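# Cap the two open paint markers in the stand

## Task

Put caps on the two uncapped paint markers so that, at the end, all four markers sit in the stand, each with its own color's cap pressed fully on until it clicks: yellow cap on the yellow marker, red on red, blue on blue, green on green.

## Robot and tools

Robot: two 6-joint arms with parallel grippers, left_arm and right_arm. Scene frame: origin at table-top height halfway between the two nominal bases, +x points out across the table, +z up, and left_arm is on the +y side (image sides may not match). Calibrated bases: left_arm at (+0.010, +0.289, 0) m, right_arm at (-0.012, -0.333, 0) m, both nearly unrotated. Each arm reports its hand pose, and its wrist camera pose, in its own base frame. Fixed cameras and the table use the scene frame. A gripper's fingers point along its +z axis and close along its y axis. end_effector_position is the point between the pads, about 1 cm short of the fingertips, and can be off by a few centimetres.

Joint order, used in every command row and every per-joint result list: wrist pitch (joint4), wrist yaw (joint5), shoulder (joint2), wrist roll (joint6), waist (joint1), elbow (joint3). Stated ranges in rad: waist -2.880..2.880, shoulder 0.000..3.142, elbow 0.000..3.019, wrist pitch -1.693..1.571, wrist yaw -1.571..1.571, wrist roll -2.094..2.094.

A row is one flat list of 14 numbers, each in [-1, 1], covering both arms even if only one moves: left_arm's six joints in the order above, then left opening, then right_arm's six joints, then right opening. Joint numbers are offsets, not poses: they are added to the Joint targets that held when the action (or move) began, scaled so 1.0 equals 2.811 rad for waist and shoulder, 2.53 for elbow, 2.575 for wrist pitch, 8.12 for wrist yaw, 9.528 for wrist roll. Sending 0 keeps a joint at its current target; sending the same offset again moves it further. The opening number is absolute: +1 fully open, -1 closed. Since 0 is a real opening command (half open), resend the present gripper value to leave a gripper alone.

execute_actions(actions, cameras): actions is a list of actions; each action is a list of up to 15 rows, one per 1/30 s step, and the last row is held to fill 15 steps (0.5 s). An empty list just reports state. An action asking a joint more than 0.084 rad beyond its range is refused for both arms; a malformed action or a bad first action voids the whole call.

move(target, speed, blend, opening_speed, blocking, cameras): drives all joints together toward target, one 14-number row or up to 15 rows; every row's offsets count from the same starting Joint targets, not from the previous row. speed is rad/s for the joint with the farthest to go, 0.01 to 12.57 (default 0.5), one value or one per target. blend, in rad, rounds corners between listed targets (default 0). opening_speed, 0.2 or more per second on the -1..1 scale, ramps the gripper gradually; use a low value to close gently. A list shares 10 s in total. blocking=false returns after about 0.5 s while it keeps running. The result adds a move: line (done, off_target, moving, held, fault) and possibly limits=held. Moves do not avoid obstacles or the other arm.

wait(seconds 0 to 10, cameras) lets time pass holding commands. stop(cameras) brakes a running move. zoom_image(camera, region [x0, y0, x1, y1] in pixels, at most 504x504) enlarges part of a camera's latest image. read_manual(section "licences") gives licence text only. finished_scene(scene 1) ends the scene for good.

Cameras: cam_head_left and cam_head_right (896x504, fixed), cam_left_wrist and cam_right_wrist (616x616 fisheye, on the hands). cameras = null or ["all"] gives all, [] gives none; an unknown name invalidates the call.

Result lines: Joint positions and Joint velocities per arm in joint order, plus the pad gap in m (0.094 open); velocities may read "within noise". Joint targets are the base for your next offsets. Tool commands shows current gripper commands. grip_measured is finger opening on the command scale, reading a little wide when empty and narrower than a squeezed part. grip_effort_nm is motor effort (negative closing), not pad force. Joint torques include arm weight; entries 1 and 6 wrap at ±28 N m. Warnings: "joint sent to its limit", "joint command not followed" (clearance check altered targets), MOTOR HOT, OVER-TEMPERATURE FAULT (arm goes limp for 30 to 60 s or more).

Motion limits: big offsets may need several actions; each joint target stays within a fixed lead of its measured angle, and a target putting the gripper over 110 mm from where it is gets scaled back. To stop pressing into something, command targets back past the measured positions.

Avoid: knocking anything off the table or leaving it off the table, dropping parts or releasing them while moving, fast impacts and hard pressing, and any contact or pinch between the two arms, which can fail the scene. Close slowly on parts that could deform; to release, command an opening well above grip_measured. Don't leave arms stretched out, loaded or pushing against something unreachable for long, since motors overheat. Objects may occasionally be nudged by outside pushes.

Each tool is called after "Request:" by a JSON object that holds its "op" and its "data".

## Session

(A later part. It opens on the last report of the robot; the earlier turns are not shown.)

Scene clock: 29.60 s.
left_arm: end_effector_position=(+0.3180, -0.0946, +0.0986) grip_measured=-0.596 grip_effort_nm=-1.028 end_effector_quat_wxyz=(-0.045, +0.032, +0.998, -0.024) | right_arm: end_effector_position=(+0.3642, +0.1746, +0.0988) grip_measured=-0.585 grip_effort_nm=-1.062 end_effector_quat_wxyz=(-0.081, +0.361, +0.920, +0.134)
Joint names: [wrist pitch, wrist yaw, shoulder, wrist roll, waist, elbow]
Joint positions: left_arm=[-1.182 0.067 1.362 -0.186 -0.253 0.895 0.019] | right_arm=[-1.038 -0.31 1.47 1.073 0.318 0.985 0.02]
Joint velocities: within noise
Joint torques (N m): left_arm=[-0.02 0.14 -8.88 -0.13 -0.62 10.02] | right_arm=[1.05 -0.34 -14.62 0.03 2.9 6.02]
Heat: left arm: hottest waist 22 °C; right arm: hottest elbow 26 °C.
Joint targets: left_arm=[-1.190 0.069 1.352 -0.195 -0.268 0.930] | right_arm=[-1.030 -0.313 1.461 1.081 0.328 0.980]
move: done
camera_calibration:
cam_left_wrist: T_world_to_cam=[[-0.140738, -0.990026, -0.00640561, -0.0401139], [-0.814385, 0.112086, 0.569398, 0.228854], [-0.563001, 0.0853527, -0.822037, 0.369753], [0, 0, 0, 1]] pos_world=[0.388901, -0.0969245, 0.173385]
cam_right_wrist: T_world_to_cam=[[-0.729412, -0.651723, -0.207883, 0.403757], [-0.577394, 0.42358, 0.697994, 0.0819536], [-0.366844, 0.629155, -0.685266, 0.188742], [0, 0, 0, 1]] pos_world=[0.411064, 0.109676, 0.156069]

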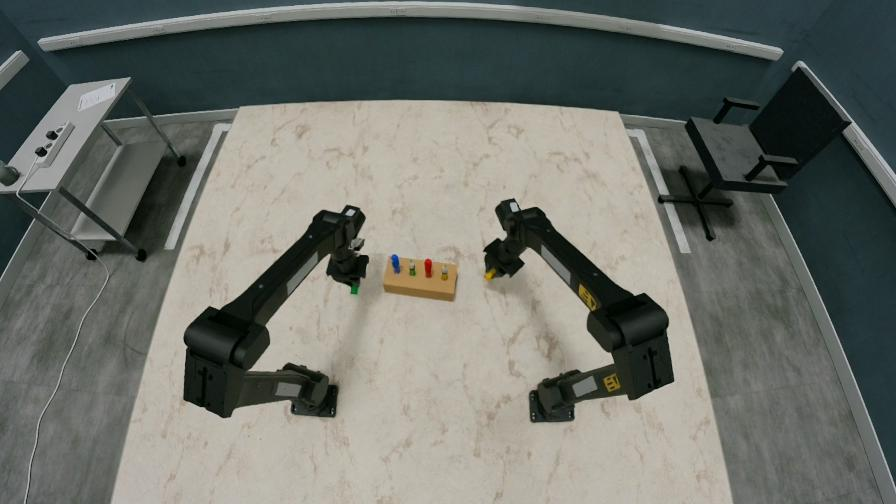

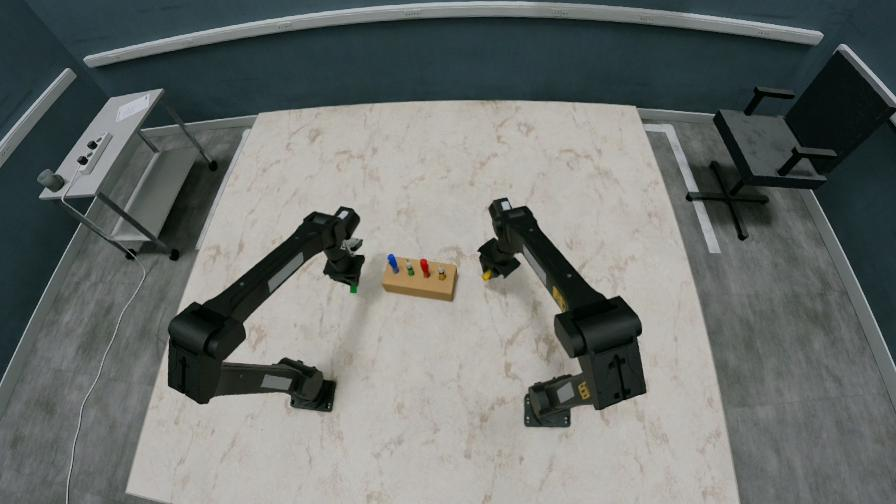

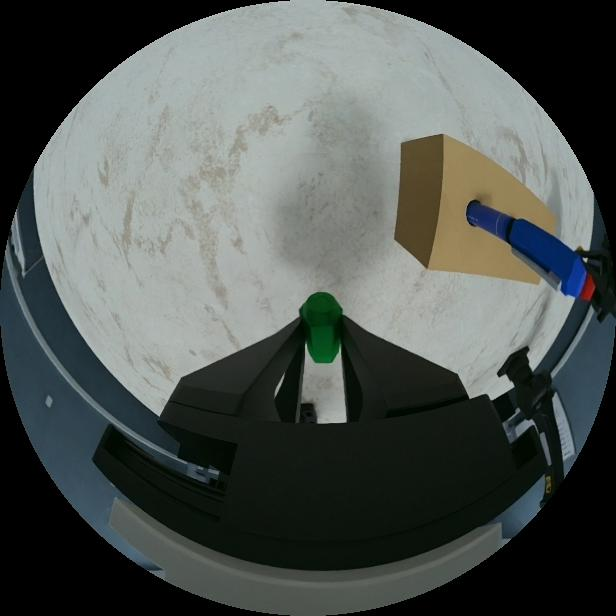

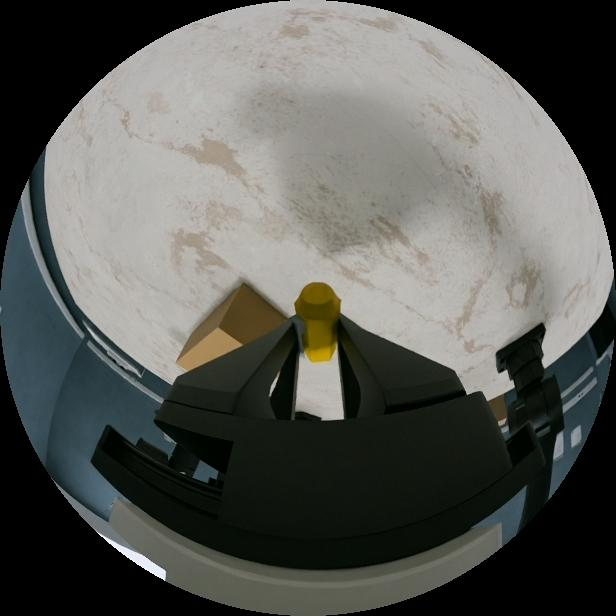

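Request:
{"op": "move", "data": {"target": [[0, 0, -0.07115, 0, 0, 0, -0.78, 0, 0, -0.05336, 0, 0, 0, -0.78], [0.26893, -0.03405, -0.15012, 0, -0.07186, -0.083, -0.78, 0.24854, 0.01946, -0.11064, -0.0571, 0.04696, -0.08972, -0.78], [0.53786, -0.0681, -0.09676, 0, -0.18534, -0.16601, -0.78, 0.50233, 0.03904, -0.1243, -0.1144, 0.1391, -0.18538, -0.78]], "speed": 0.6, "blend": 0.1}}

Request:
{"op": "zoom_image", "data": {"camera": "cam_left_wrist", "region": [230, 250, 430, 450]}}

Request:
{"op": "zoom_image", "data": {"camera": "cam_right_wrist", "region": [230, 250, 430, 450]}}

Scene clock: 34.63 s.
left_arm: end_effector_position=(+0.3636, -0.2459, +0.2016) grip_measured=-0.596 grip_effort_nm=-1.028 end_effector_quat_wxyz=(+0.569, +0.109, +0.812, -0.073) | right_arm: end_effector_position=(+0.3527, +0.3024, +0.1975) grip_measured=-0.585 grip_effort_nm=-1.062 end_effector_quat_wxyz=(+0.534, -0.286, +0.770, +0.198)
Joint names: [wrist pitch, wrist yaw, shoulder, wrist roll, waist, elbow]
Joint positions: left_arm=[0.176 -0.481 1.076 -0.186 -0.776 0.504 0.019] | right_arm=[0.248 0.001 1.127 -0.001 0.71 0.52 0.02]
Joint velocities: within noise
Joint torques (N m): left_arm=[2.41 -0.26 -5.13 -0.13 -0.5 8.65] | right_arm=[2.74 0.11 -9.7 -0.11 2.84 6.48]
Heat: left arm: hottest elbow 23 °C; right arm: hottest elbow 26 °C.
Joint targets: left_arm=[0.195 -0.484 1.080 -0.195 -0.789 0.510] | right_arm=[0.264 0.004 1.112 -0.009 0.719 0.511]
move: done
camera_calibration:
cam_left_wrist: T_world_to_cam=[[-0.224518, -0.969769, -0.0956076, -0.129387], [-0.728203, 0.232165, -0.644841, 0.467321], [0.647543, -0.0751563, -0.758314, 0.000637993], [0, 0, 0, 1]] pos_world=[0.310842, -0.233923, 0.289461]
cam_right_wrist: T_world_to_cam=[[0.660299, -0.747803, -0.0692532, 0.0107695], [-0.610005, -0.480255, -0.630277, 0.499406], [0.438064, 0.458416, -0.773275, -0.0430915], [0, 0, 0, 1]] pos_world=[0.316406, 0.267649, 0.282188]

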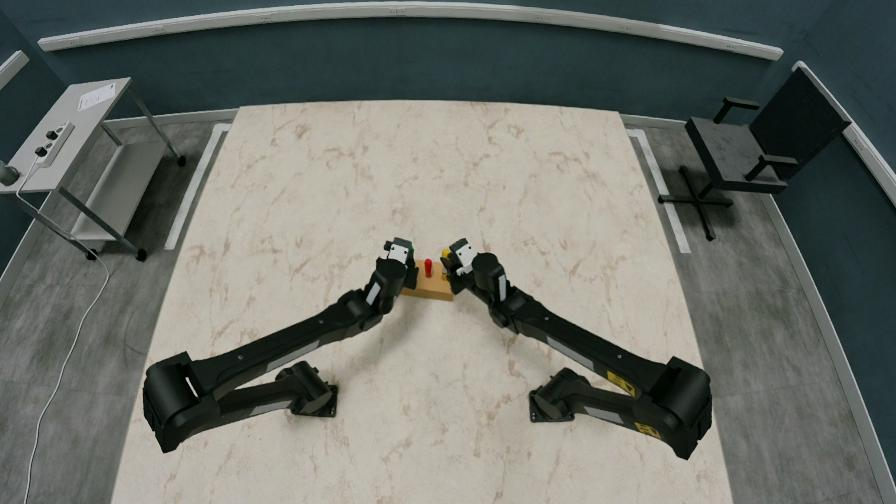

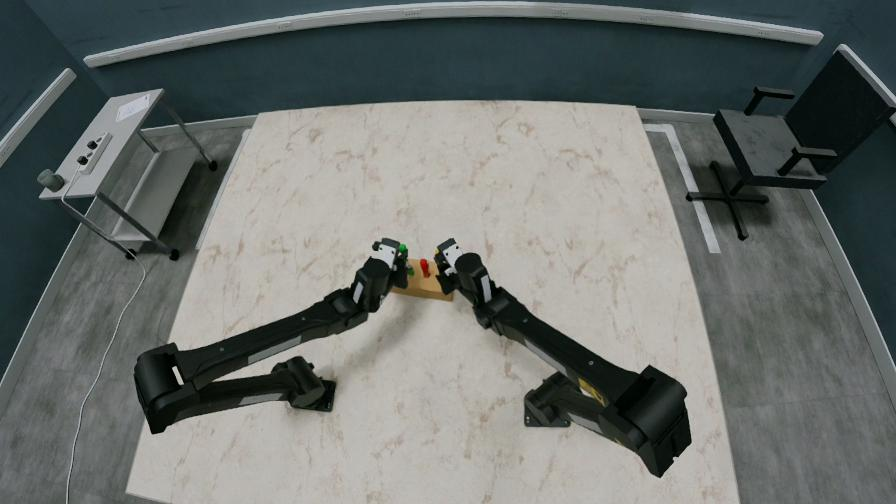

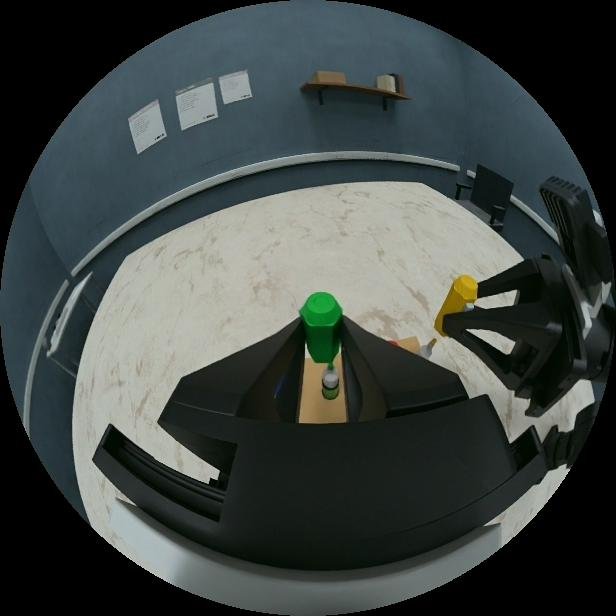

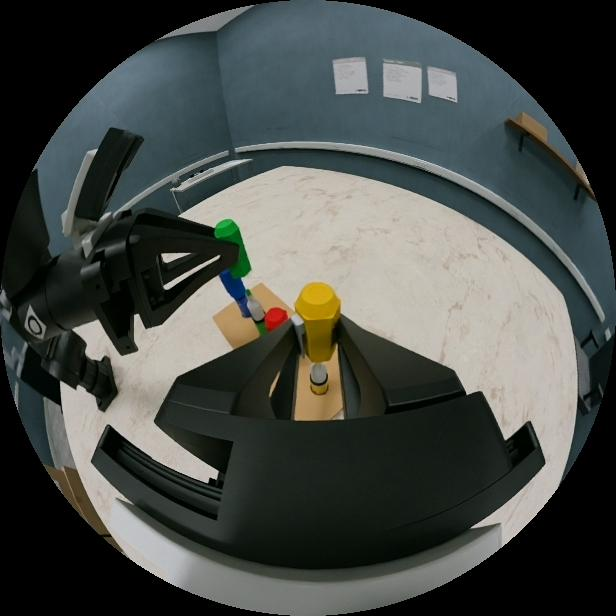

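Scaled by 2.520 from the camera's 616x616 image, which has a finer 880x880 frame.

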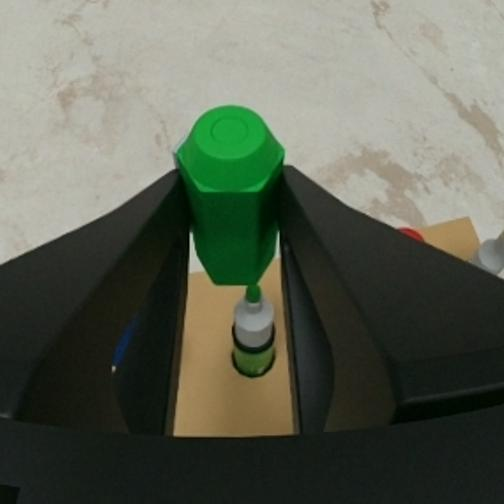

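Scaled by 2.520 from the camera's 616x616 image, which has a finer 880x880 frame.

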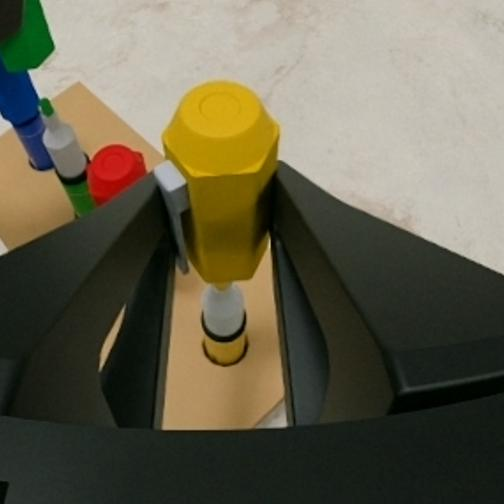

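Request:
{"op": "zoom_image", "data": {"camera": "cam_left_wrist", "region": [370, 250, 500, 380]}}

Request:
{"op": "zoom_image", "data": {"camera": "cam_right_wrist", "region": [190, 200, 320, 350]}}

Scaled by 3.877 from the camera's 616x616 image, which has a finer 880x880 frame.

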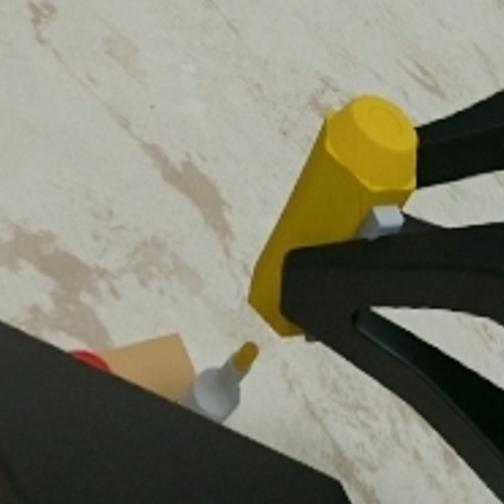

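Scaled by 3.360 from the camera's 616x616 image, which has a finer 880x880 frame.

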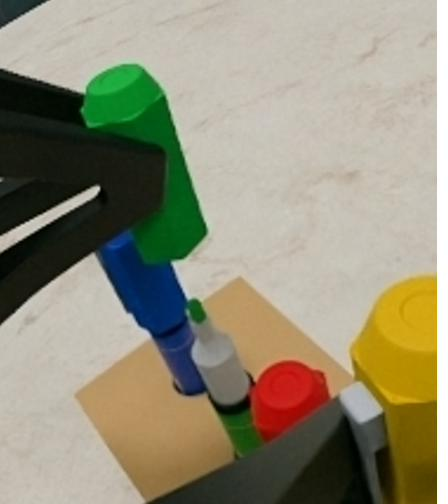

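Request:
{"op": "zoom_image", "data": {"camera": "cam_left_wrist", "region": [410, 265, 490, 365]}}

Request:
{"op": "zoom_image", "data": {"camera": "cam_right_wrist", "region": [205, 210, 285, 340]}}

Request:
{"op": "zoom_image", "data": {"camera": "cam_right_wrist", "region": [280, 270, 360, 400]}}

Request:
{"op": "zoom_image", "data": {"camera": "cam_left_wrist", "region": [285, 280, 365, 410]}}

Scaled by 5.040 from the camera's 616x616 image, which has a finer 880x880 frame.

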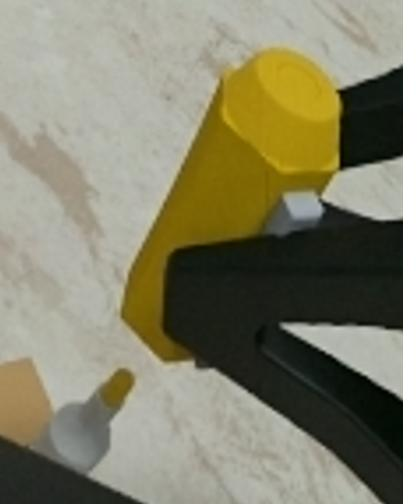

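Scaled by 3.877 from the camera's 616x616 image, which has a finer 880x880 frame.

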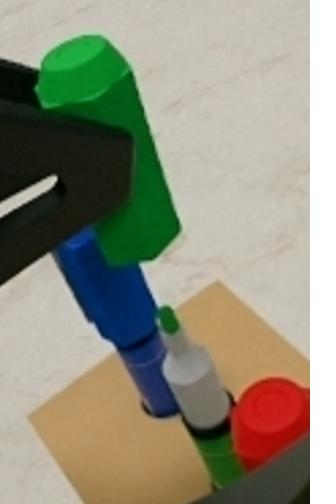

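Scaled by 3.877 from the camera's 616x616 image, which has a finer 880x880 frame.

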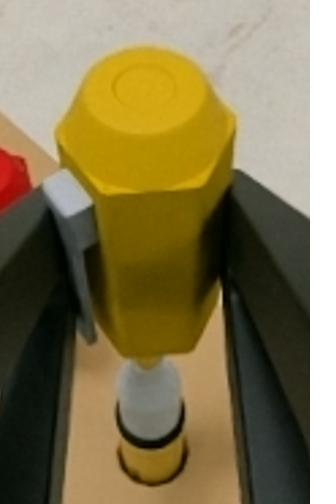

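Scaled by 3.877 from the camera's 616x616 image, which has a finer 880x880 frame.

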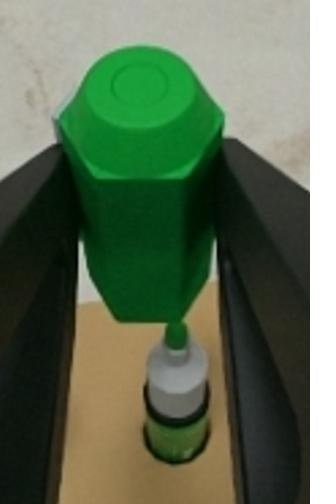

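Request:
{"op": "zoom_image", "data": {"camera": "cam_left_wrist", "region": [425, 270, 485, 345]}}

Request:
{"op": "zoom_image", "data": {"camera": "cam_right_wrist", "region": [210, 215, 270, 290]}}

Scaled by 6.720 from the camera's 616x616 image, which has a finer 880x880 frame.

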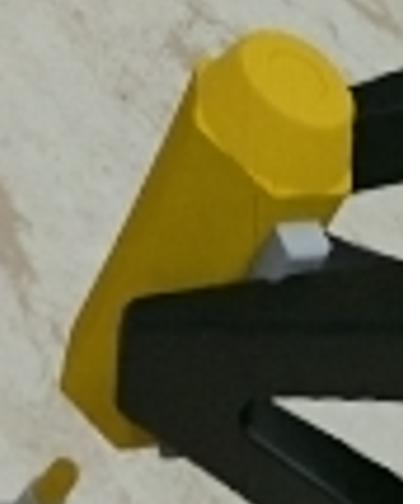

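Scaled by 6.720 from the camera's 616x616 image, which has a finer 880x880 frame.

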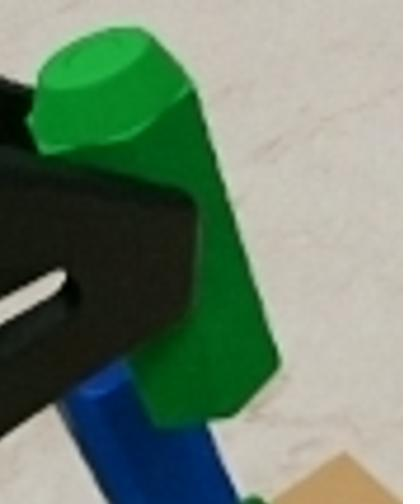

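Request:
{"op": "zoom_image", "data": {"camera": "cam_right_wrist", "region": [235, 280, 285, 340]}}

Request:
{"op": "zoom_image", "data": {"camera": "cam_left_wrist", "region": [405, 325, 445, 365]}}

Scaled by 8.400 from the camera's 616x616 image, which has a finer 880x880 frame.

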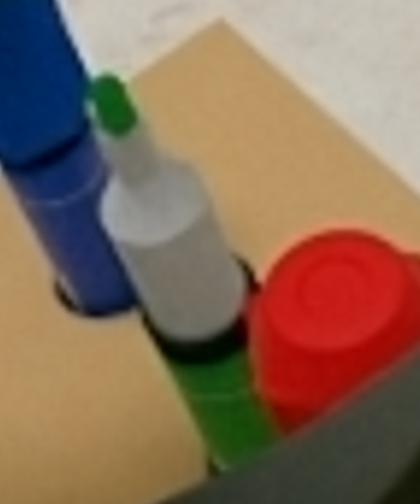

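Scaled by 12.600 from the camera's 616x616 image, which has a finer 880x880 frame.

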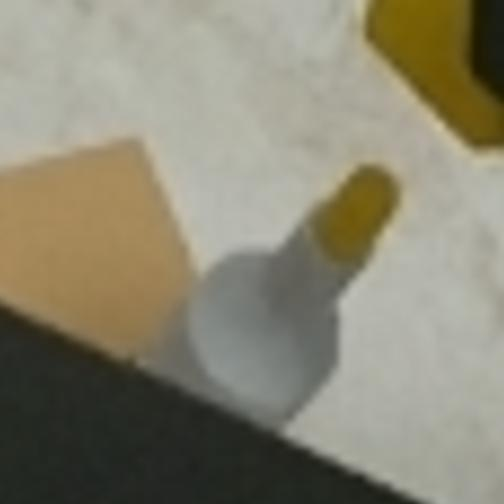

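Request:
{"op": "move", "data": {"target": [0.01421, -0.00063, 0.01338, -0.0022, -0.00313, -0.00605, -0.78, 0.03138, 0, 0.02561, 0.00315, 0.00142, -0.00937, -0.78], "speed": 0.1, "cameras": ["cam_left_wrist", "cam_right_wrist"]}}

Request:
{"op": "zoom_image", "data": {"camera": "cam_left_wrist", "region": [405, 265, 485, 365]}}

Request:
{"op": "zoom_image", "data": {"camera": "cam_right_wrist", "region": [205, 220, 285, 320]}}

Request:
{"op": "zoom_image", "data": {"camera": "cam_right_wrist", "region": [280, 270, 360, 400]}}

Request:
{"op": "zoom_image", "data": {"camera": "cam_left_wrist", "region": [285, 280, 365, 410]}}

Scene clock: 45.97 s.
left_arm: end_effector_position=(+0.3630, -0.2484, +0.1869) grip_measured=-0.596 grip_effort_nm=-1.033 end_effector_quat_wxyz=(+0.564, +0.104, +0.816, -0.075) | right_arm: end_effector_position=(+0.3529, +0.3043, +0.1862) grip_measured=-0.585 grip_effort_nm=-1.057 end_effector_quat_wxyz=(+0.540, -0.280, +0.767, +0.204)
Joint names: [wrist pitch, wrist yaw, shoulder, wrist roll, waist, elbow]
Joint positions: left_arm=[0.212 -0.486 1.112 -0.206 -0.783 0.489 0.019] | right_arm=[0.329 0.001 1.164 0.012 0.713 0.495 0.02]
Joint velocities: within noise
Joint torques (N m): left_arm=[2.45 -0.27 -5.25 -0.13 -0.62 8.36] | right_arm=[2.81 0.1 -6.71 0.04 2.9 6.3]
Heat: left arm: hottest elbow 23 °C; right arm: hottest elbow 27 °C.
Joint targets: left_arm=[0.232 -0.489 1.118 -0.216 -0.798 0.495] | right_arm=[0.345 0.004 1.184 0.021 0.723 0.487]
move: done
camera_calibration:
cam_left_wrist: T_world_to_cam=[[-0.221247, -0.971413, -0.0860626, -0.136684], [-0.737888, 0.224451, -0.636508, 0.457977], [0.637629, -0.077321, -0.766453, -0.00573352], [0, 0, 0, 1]] pos_world=[0.311351, -0.236014, 0.275348]
cam_right_wrist: T_world_to_cam=[[0.659442, -0.747358, -0.0811927, 0.0135209], [-0.606882, -0.465504, -0.644204, 0.490371], [0.443656, 0.47409, -0.760532, -0.0618608], [0, 0, 0, 1]] pos_world=[0.316126, 0.267702, 0.26995]
Images, in order (width x height): cam_left_wrist 616x616, cam_right_wrist 616x616.

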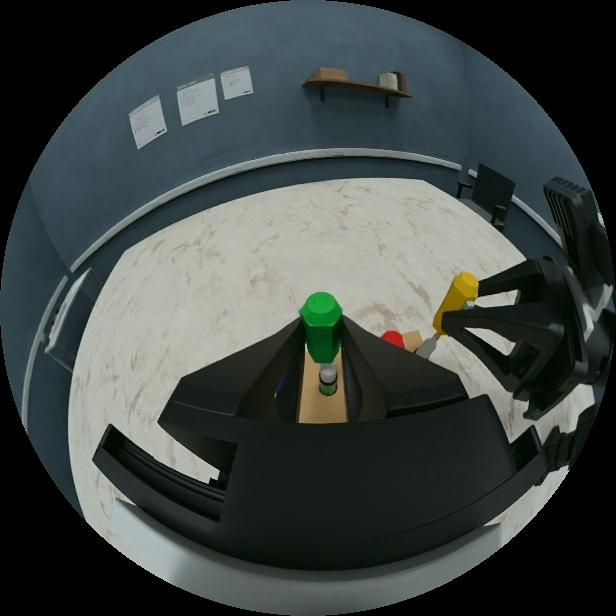

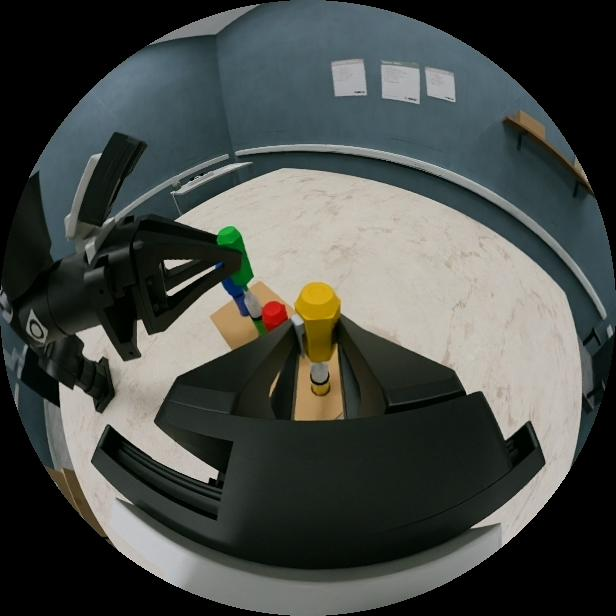

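Scaled by 5.040 from the camera's 616x616 image, which has a finer 880x880 frame.

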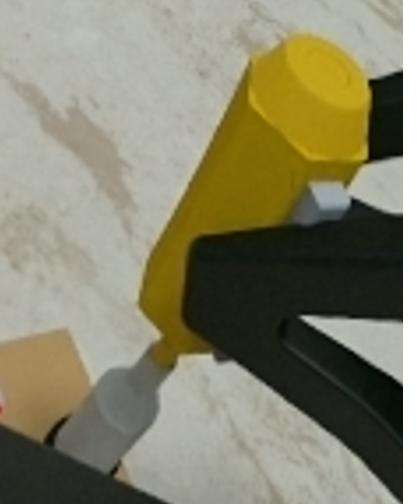

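Scaled by 5.040 from the camera's 616x616 image, which has a finer 880x880 frame.

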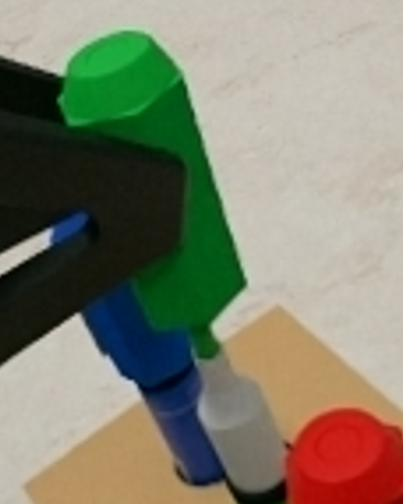

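Scaled by 3.877 from the camera's 616x616 image, which has a finer 880x880 frame.

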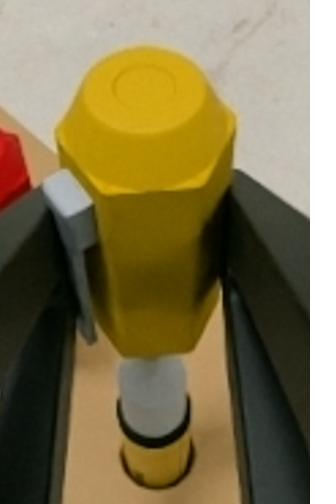

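Scaled by 3.877 from the camera's 616x616 image, which has a finer 880x880 frame.

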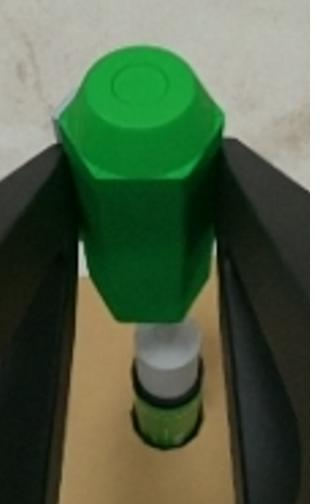

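Request:
{"op": "zoom_image", "data": {"camera": "cam_left_wrist", "region": [410, 310, 460, 360]}}

Request:
{"op": "zoom_image", "data": {"camera": "cam_right_wrist", "region": [225, 265, 275, 315]}}

Request:
{"op": "zoom_image", "data": {"camera": "cam_right_wrist", "region": [295, 335, 345, 395]}}

Request:
{"op": "zoom_image", "data": {"camera": "cam_left_wrist", "region": [300, 345, 350, 405]}}

Scaled by 10.080 from the camera's 616x616 image, which has a finer 880x880 frame.

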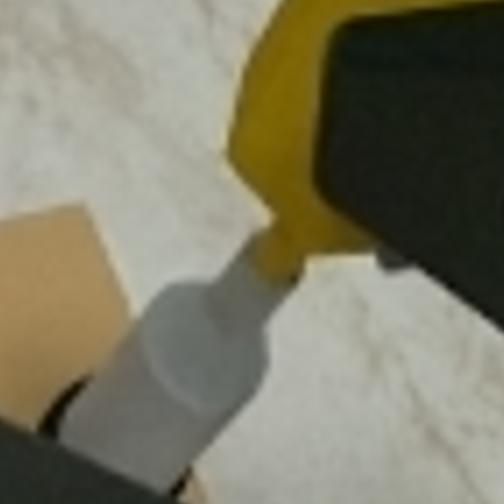

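Scaled by 10.080 from the camera's 616x616 image, which has a finer 880x880 frame.

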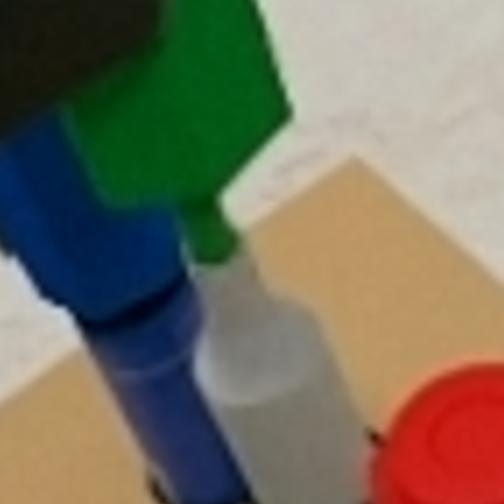

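Scaled by 8.400 from the camera's 616x616 image, which has a finer 880x880 frame.

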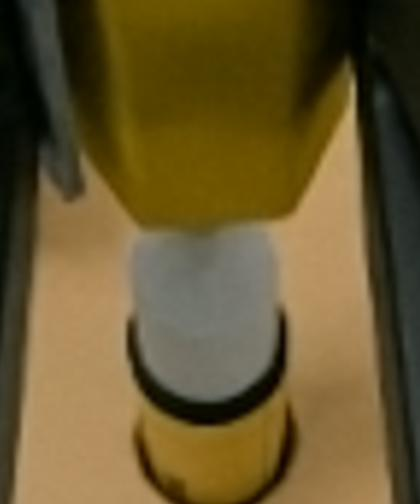

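Scaled by 8.400 from the camera's 616x616 image, which has a finer 880x880 frame.

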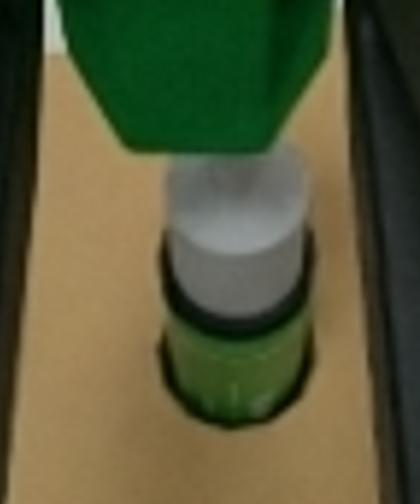

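Request:
{"op": "move", "data": {"target": [0.00551, -0.00081, 0.00413, 0, -0.00213, -0.00162, -0.78, 0.00672, 0, 0.00559, 0, 0.00092, -0.00138, -0.78], "speed": 0.1, "cameras": ["cam_left_wrist", "cam_right_wrist"]}}

Scene clock: 49.20 s.
left_arm: end_effector_position=(+0.3622, -0.2500, +0.1831) grip_measured=-0.596 grip_effort_nm=-1.038 end_effector_quat_wxyz=(+0.564, +0.105, +0.816, -0.074) | right_arm: end_effector_position=(+0.3537, +0.3066, +0.1838) grip_measured=-0.585 grip_effort_nm=-1.062 end_effector_quat_wxyz=(+0.541, -0.281, +0.766, +0.206)
Joint names: [wrist pitch, wrist yaw, shoulder, wrist roll, waist, elbow]
Joint positions: left_arm=[0.226 -0.492 1.123 -0.207 -0.789 0.485 0.019] | right_arm=[0.346 0.001 1.179 0.013 0.715 0.495 0.02]
Joint velocities: within noise
Joint torques (N m): left_arm=[2.4 -0.27 -5.3 -0.14 -0.62 8.28] | right_arm=[2.78 0.1 -6.77 0.04 3.02 5.98]
Heat: left arm: hottest elbow 23 °C; right arm: hottest elbow 27 °C.
Joint targets: left_arm=[0.246 -0.495 1.129 -0.216 -0.804 0.491] | right_arm=[0.362 0.004 1.200 0.021 0.725 0.483]
move: done
camera_calibration:
cam_left_wrist: T_world_to_cam=[[-0.221097, -0.971222, -0.0885666, -0.138261], [-0.7377, 0.225951, -0.636196, 0.455588], [0.637899, -0.0753253, -0.766427, -0.00788877], [0, 0, 0, 1]] pos_world=[0.31055, -0.237817, 0.271552]
cam_right_wrist: T_world_to_cam=[[0.661371, -0.745574, -0.0818983, 0.0134581], [-0.604764, -0.465481, -0.646211, 0.490028], [0.443676, 0.476914, -0.758752, -0.0664316], [0, 0, 0, 1]] pos_world=[0.316925, 0.269815, 0.267359]
Images, in order (width x height): cam_left_wrist 616x616, cam_right_wrist 616x616.

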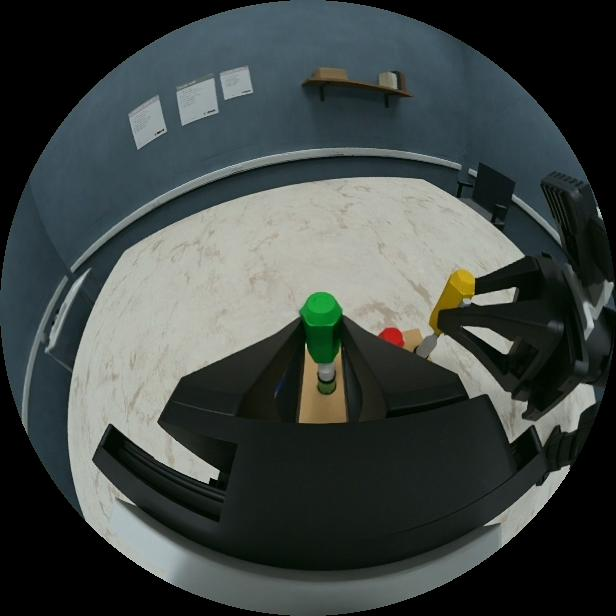

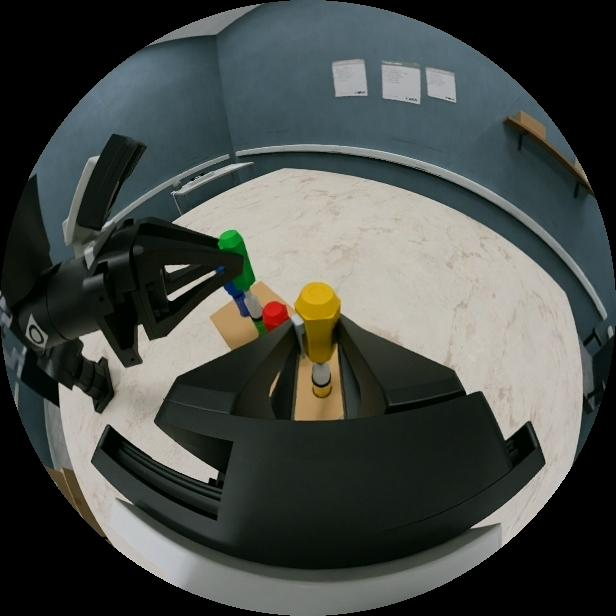

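Request:
{"op": "zoom_image", "data": {"camera": "cam_left_wrist", "region": [295, 330, 365, 400]}}

Request:
{"op": "zoom_image", "data": {"camera": "cam_right_wrist", "region": [285, 330, 355, 400]}}

Request:
{"op": "zoom_image", "data": {"camera": "cam_left_wrist", "region": [400, 300, 470, 370]}}

Request:
{"op": "zoom_image", "data": {"camera": "cam_right_wrist", "region": [215, 265, 285, 335]}}

Scaled by 7.200 from the camera's 616x616 image, which has a finer 880x880 frame.

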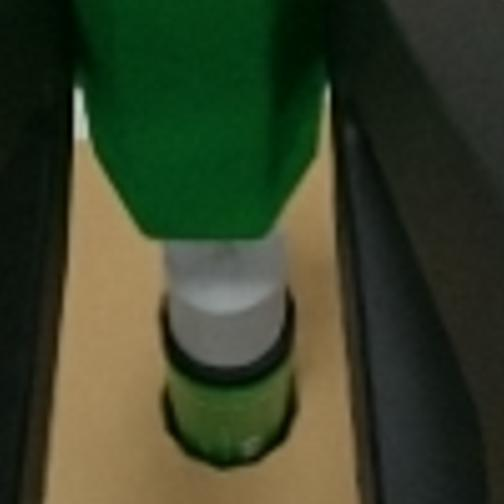

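Scaled by 7.200 from the camera's 616x616 image, which has a finer 880x880 frame.

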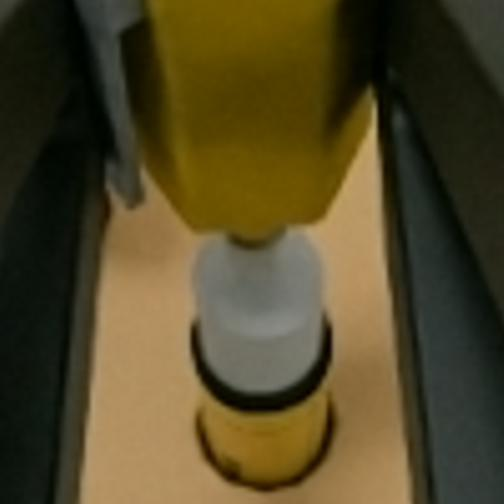

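Scaled by 7.200 from the camera's 616x616 image, which has a finer 880x880 frame.

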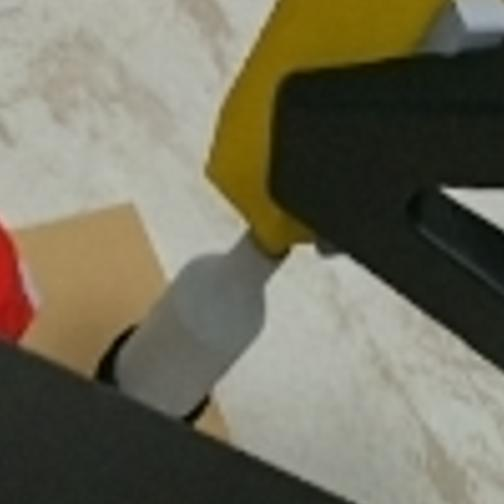

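Scaled by 7.200 from the camera's 616x616 image, which has a finer 880x880 frame.

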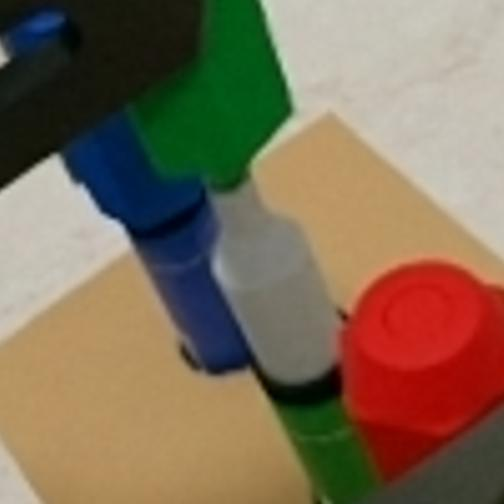

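Request:
{"op": "zoom_image", "data": {"camera": "cam_right_wrist", "region": [298, 325, 348, 375]}}

Request:
{"op": "zoom_image", "data": {"camera": "cam_left_wrist", "region": [300, 325, 350, 375]}}

Scaled by 10.080 from the camera's 616x616 image, which has a finer 880x880 frame.

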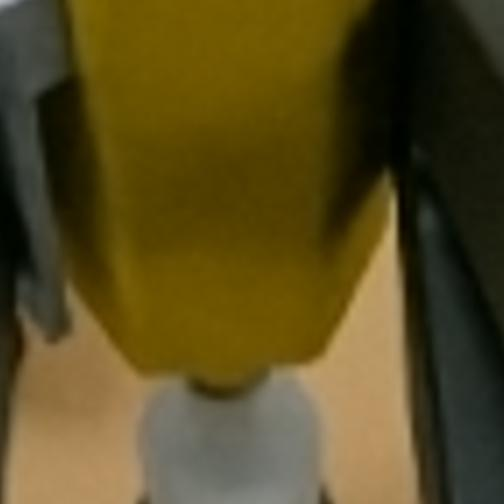

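Scaled by 10.080 from the camera's 616x616 image, which has a finer 880x880 frame.

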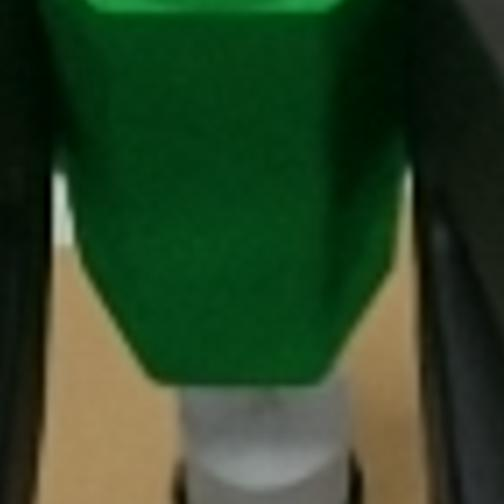

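Request:
{"op": "zoom_image", "data": {"camera": "cam_left_wrist", "region": [415, 300, 465, 350]}}

Request:
{"op": "zoom_image", "data": {"camera": "cam_right_wrist", "region": [225, 262, 275, 312]}}

Scaled by 10.080 from the camera's 616x616 image, which has a finer 880x880 frame.

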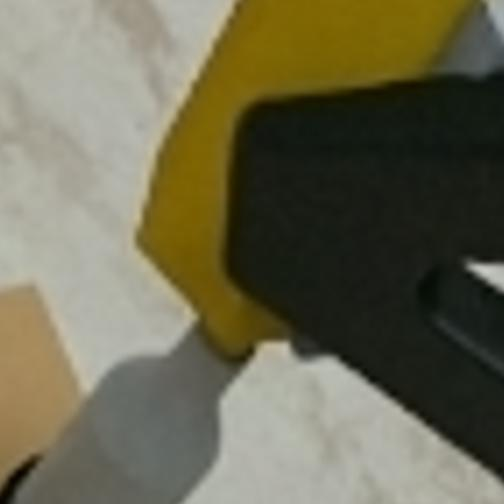

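Scaled by 10.080 from the camera's 616x616 image, which has a finer 880x880 frame.

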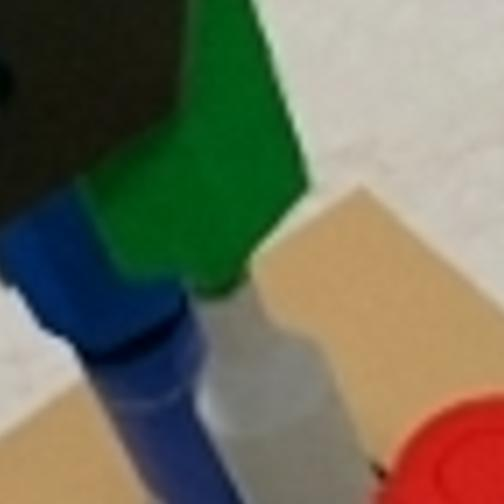

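Request:
{"op": "zoom_image", "data": {"camera": "cam_left_wrist", "region": [400, 320, 450, 370]}}

Request:
{"op": "zoom_image", "data": {"camera": "cam_left_wrist", "region": [420, 255, 490, 325]}}

Scaled by 10.080 from the camera's 616x616 image, which has a finer 880x880 frame.

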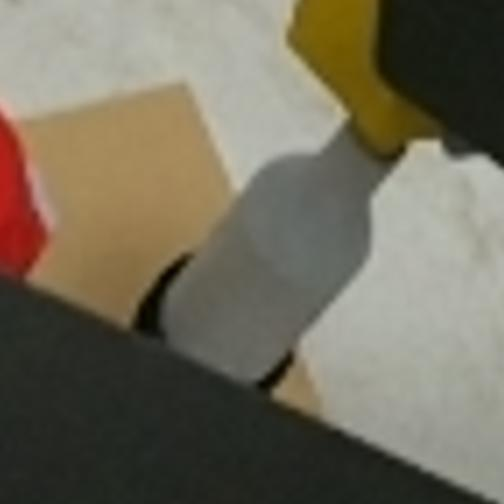

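Scaled by 7.200 from the camera's 616x616 image, which has a finer 880x880 frame.

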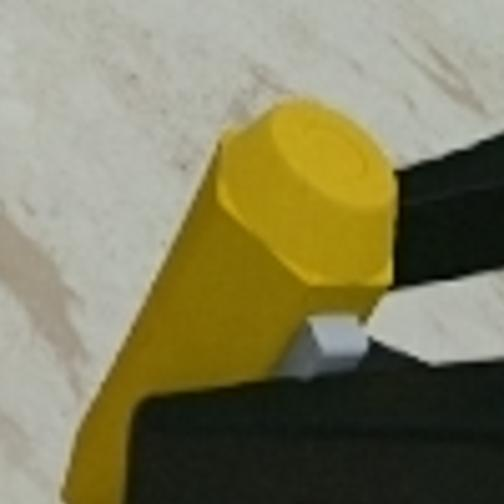

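Request:
{"op": "move", "data": {"target": [0.01227, -0.00050, 0.00779, 0, -0.00153, -0.00474, -0.78, 0.01056, 0, 0.00637, 0, 0.0002, -0.00332, -0.78], "speed": 0.1, "cameras": ["cam_left_wrist", "cam_right_wrist"]}}

Request:
{"op": "zoom_image", "data": {"camera": "cam_left_wrist", "region": [300, 330, 350, 380]}}

Request:
{"op": "zoom_image", "data": {"camera": "cam_right_wrist", "region": [295, 330, 345, 380]}}

Request:
{"op": "zoom_image", "data": {"camera": "cam_left_wrist", "region": [400, 305, 450, 355]}}

Request:
{"op": "zoom_image", "data": {"camera": "cam_right_wrist", "region": [225, 265, 275, 315]}}

Scene clock: 55.20 s.
left_arm: end_effector_position=(+0.3616, -0.2510, +0.1750) grip_measured=-0.596 grip_effort_nm=-1.033 end_effector_quat_wxyz=(+0.564, +0.106, +0.816, -0.073) | right_arm: end_effector_position=(+0.3531, +0.3063, +0.1762) grip_measured=-0.585 grip_effort_nm=-1.053 end_effector_quat_wxyz=(+0.540, -0.281, +0.766, +0.206)
Joint names: [wrist pitch, wrist yaw, shoulder, wrist roll, waist, elbow]
Joint positions: left_arm=[0.258 -0.496 1.146 -0.207 -0.793 0.473 0.019] | right_arm=[0.374 0.001 1.196 0.013 0.716 0.484 0.02]
Joint velocities: within noise
Joint torques (N m): left_arm=[2.43 -0.27 -5.42 -0.13 -0.67 8.08] | right_arm=[2.71 0.1 -6.89 0.04 2.96 6.05]
Heat: left arm: hottest elbow 23 °C; right arm: hottest elbow 27 °C.
Joint targets: left_arm=[0.278 -0.499 1.151 -0.216 -0.808 0.479] | right_arm=[0.389 0.004 1.218 0.021 0.726 0.475]
move: done
camera_calibration:
cam_left_wrist: T_world_to_cam=[[-0.221448, -0.970936, -0.0907916, -0.139612], [-0.737529, 0.227665, -0.635782, 0.450536], [0.637974, -0.0738315, -0.76651, -0.0134547], [0, 0, 0, 1]] pos_world=[0.309951, -0.239119, 0.263454]
cam_right_wrist: T_world_to_cam=[[0.661501, -0.745452, -0.0819642, 0.0129695], [-0.605559, -0.466471, -0.64475, 0.484917], [0.442396, 0.476137, -0.759986, -0.0708715], [0, 0, 0, 1]] pos_world=[0.31642, 0.269613, 0.259852]
Images, in order (width x height): cam_left_wrist 616x616, cam_right_wrist 616x616.

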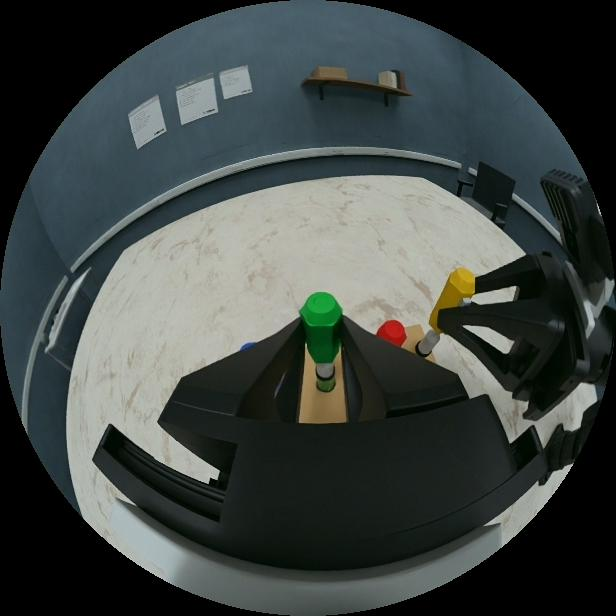

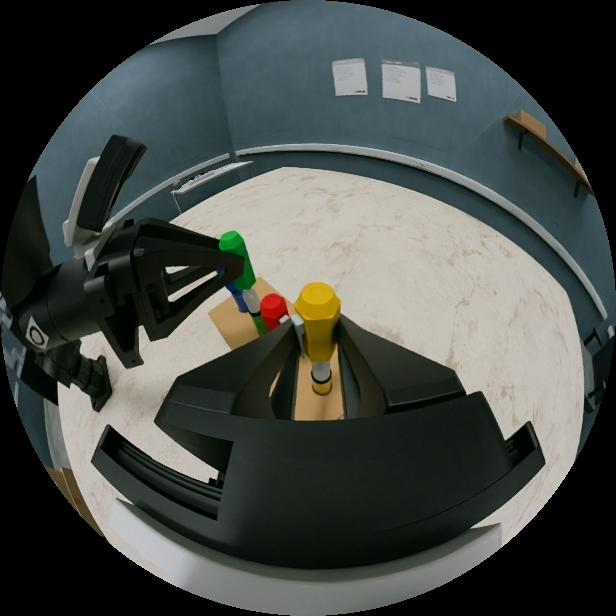

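Scaled by 10.080 from the camera's 616x616 image, which has a finer 880x880 frame.

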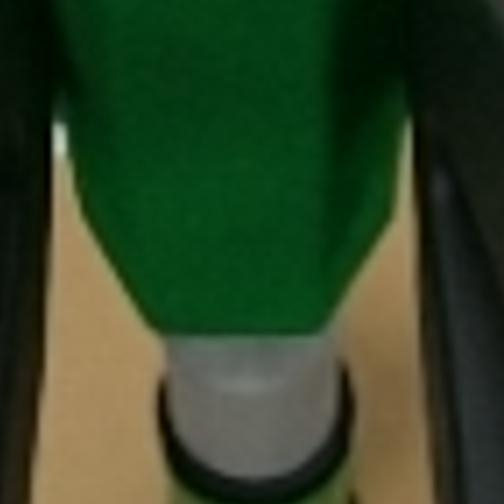

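Scaled by 10.080 from the camera's 616x616 image, which has a finer 880x880 frame.

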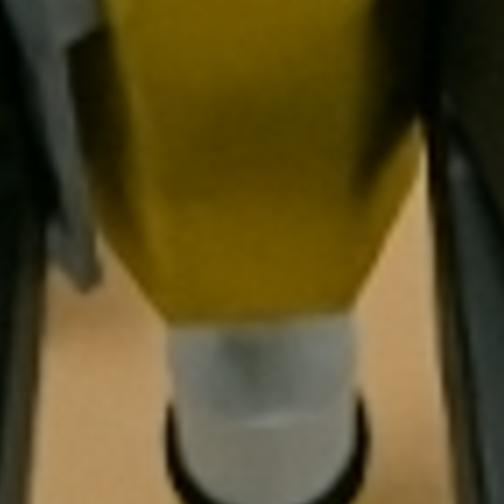

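Scaled by 10.080 from the camera's 616x616 image, which has a finer 880x880 frame.

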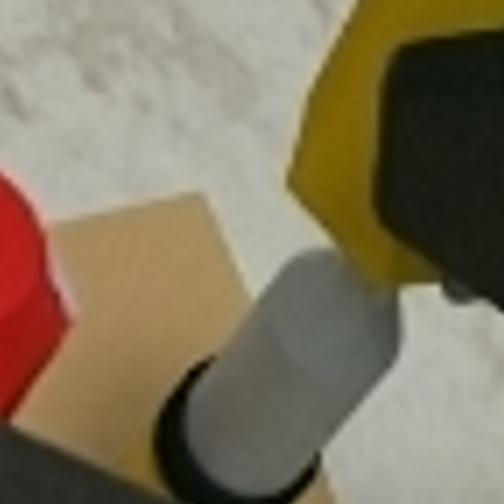

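Scaled by 10.080 from the camera's 616x616 image, which has a finer 880x880 frame.

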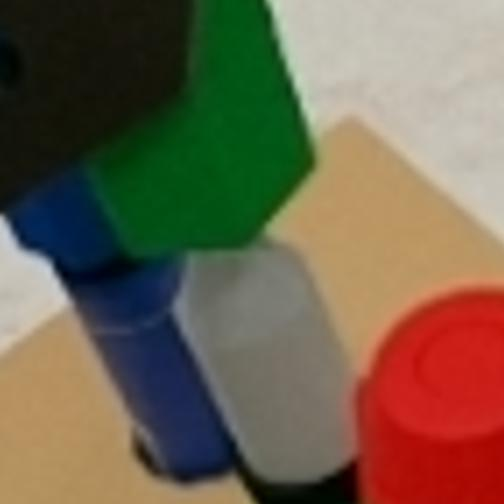

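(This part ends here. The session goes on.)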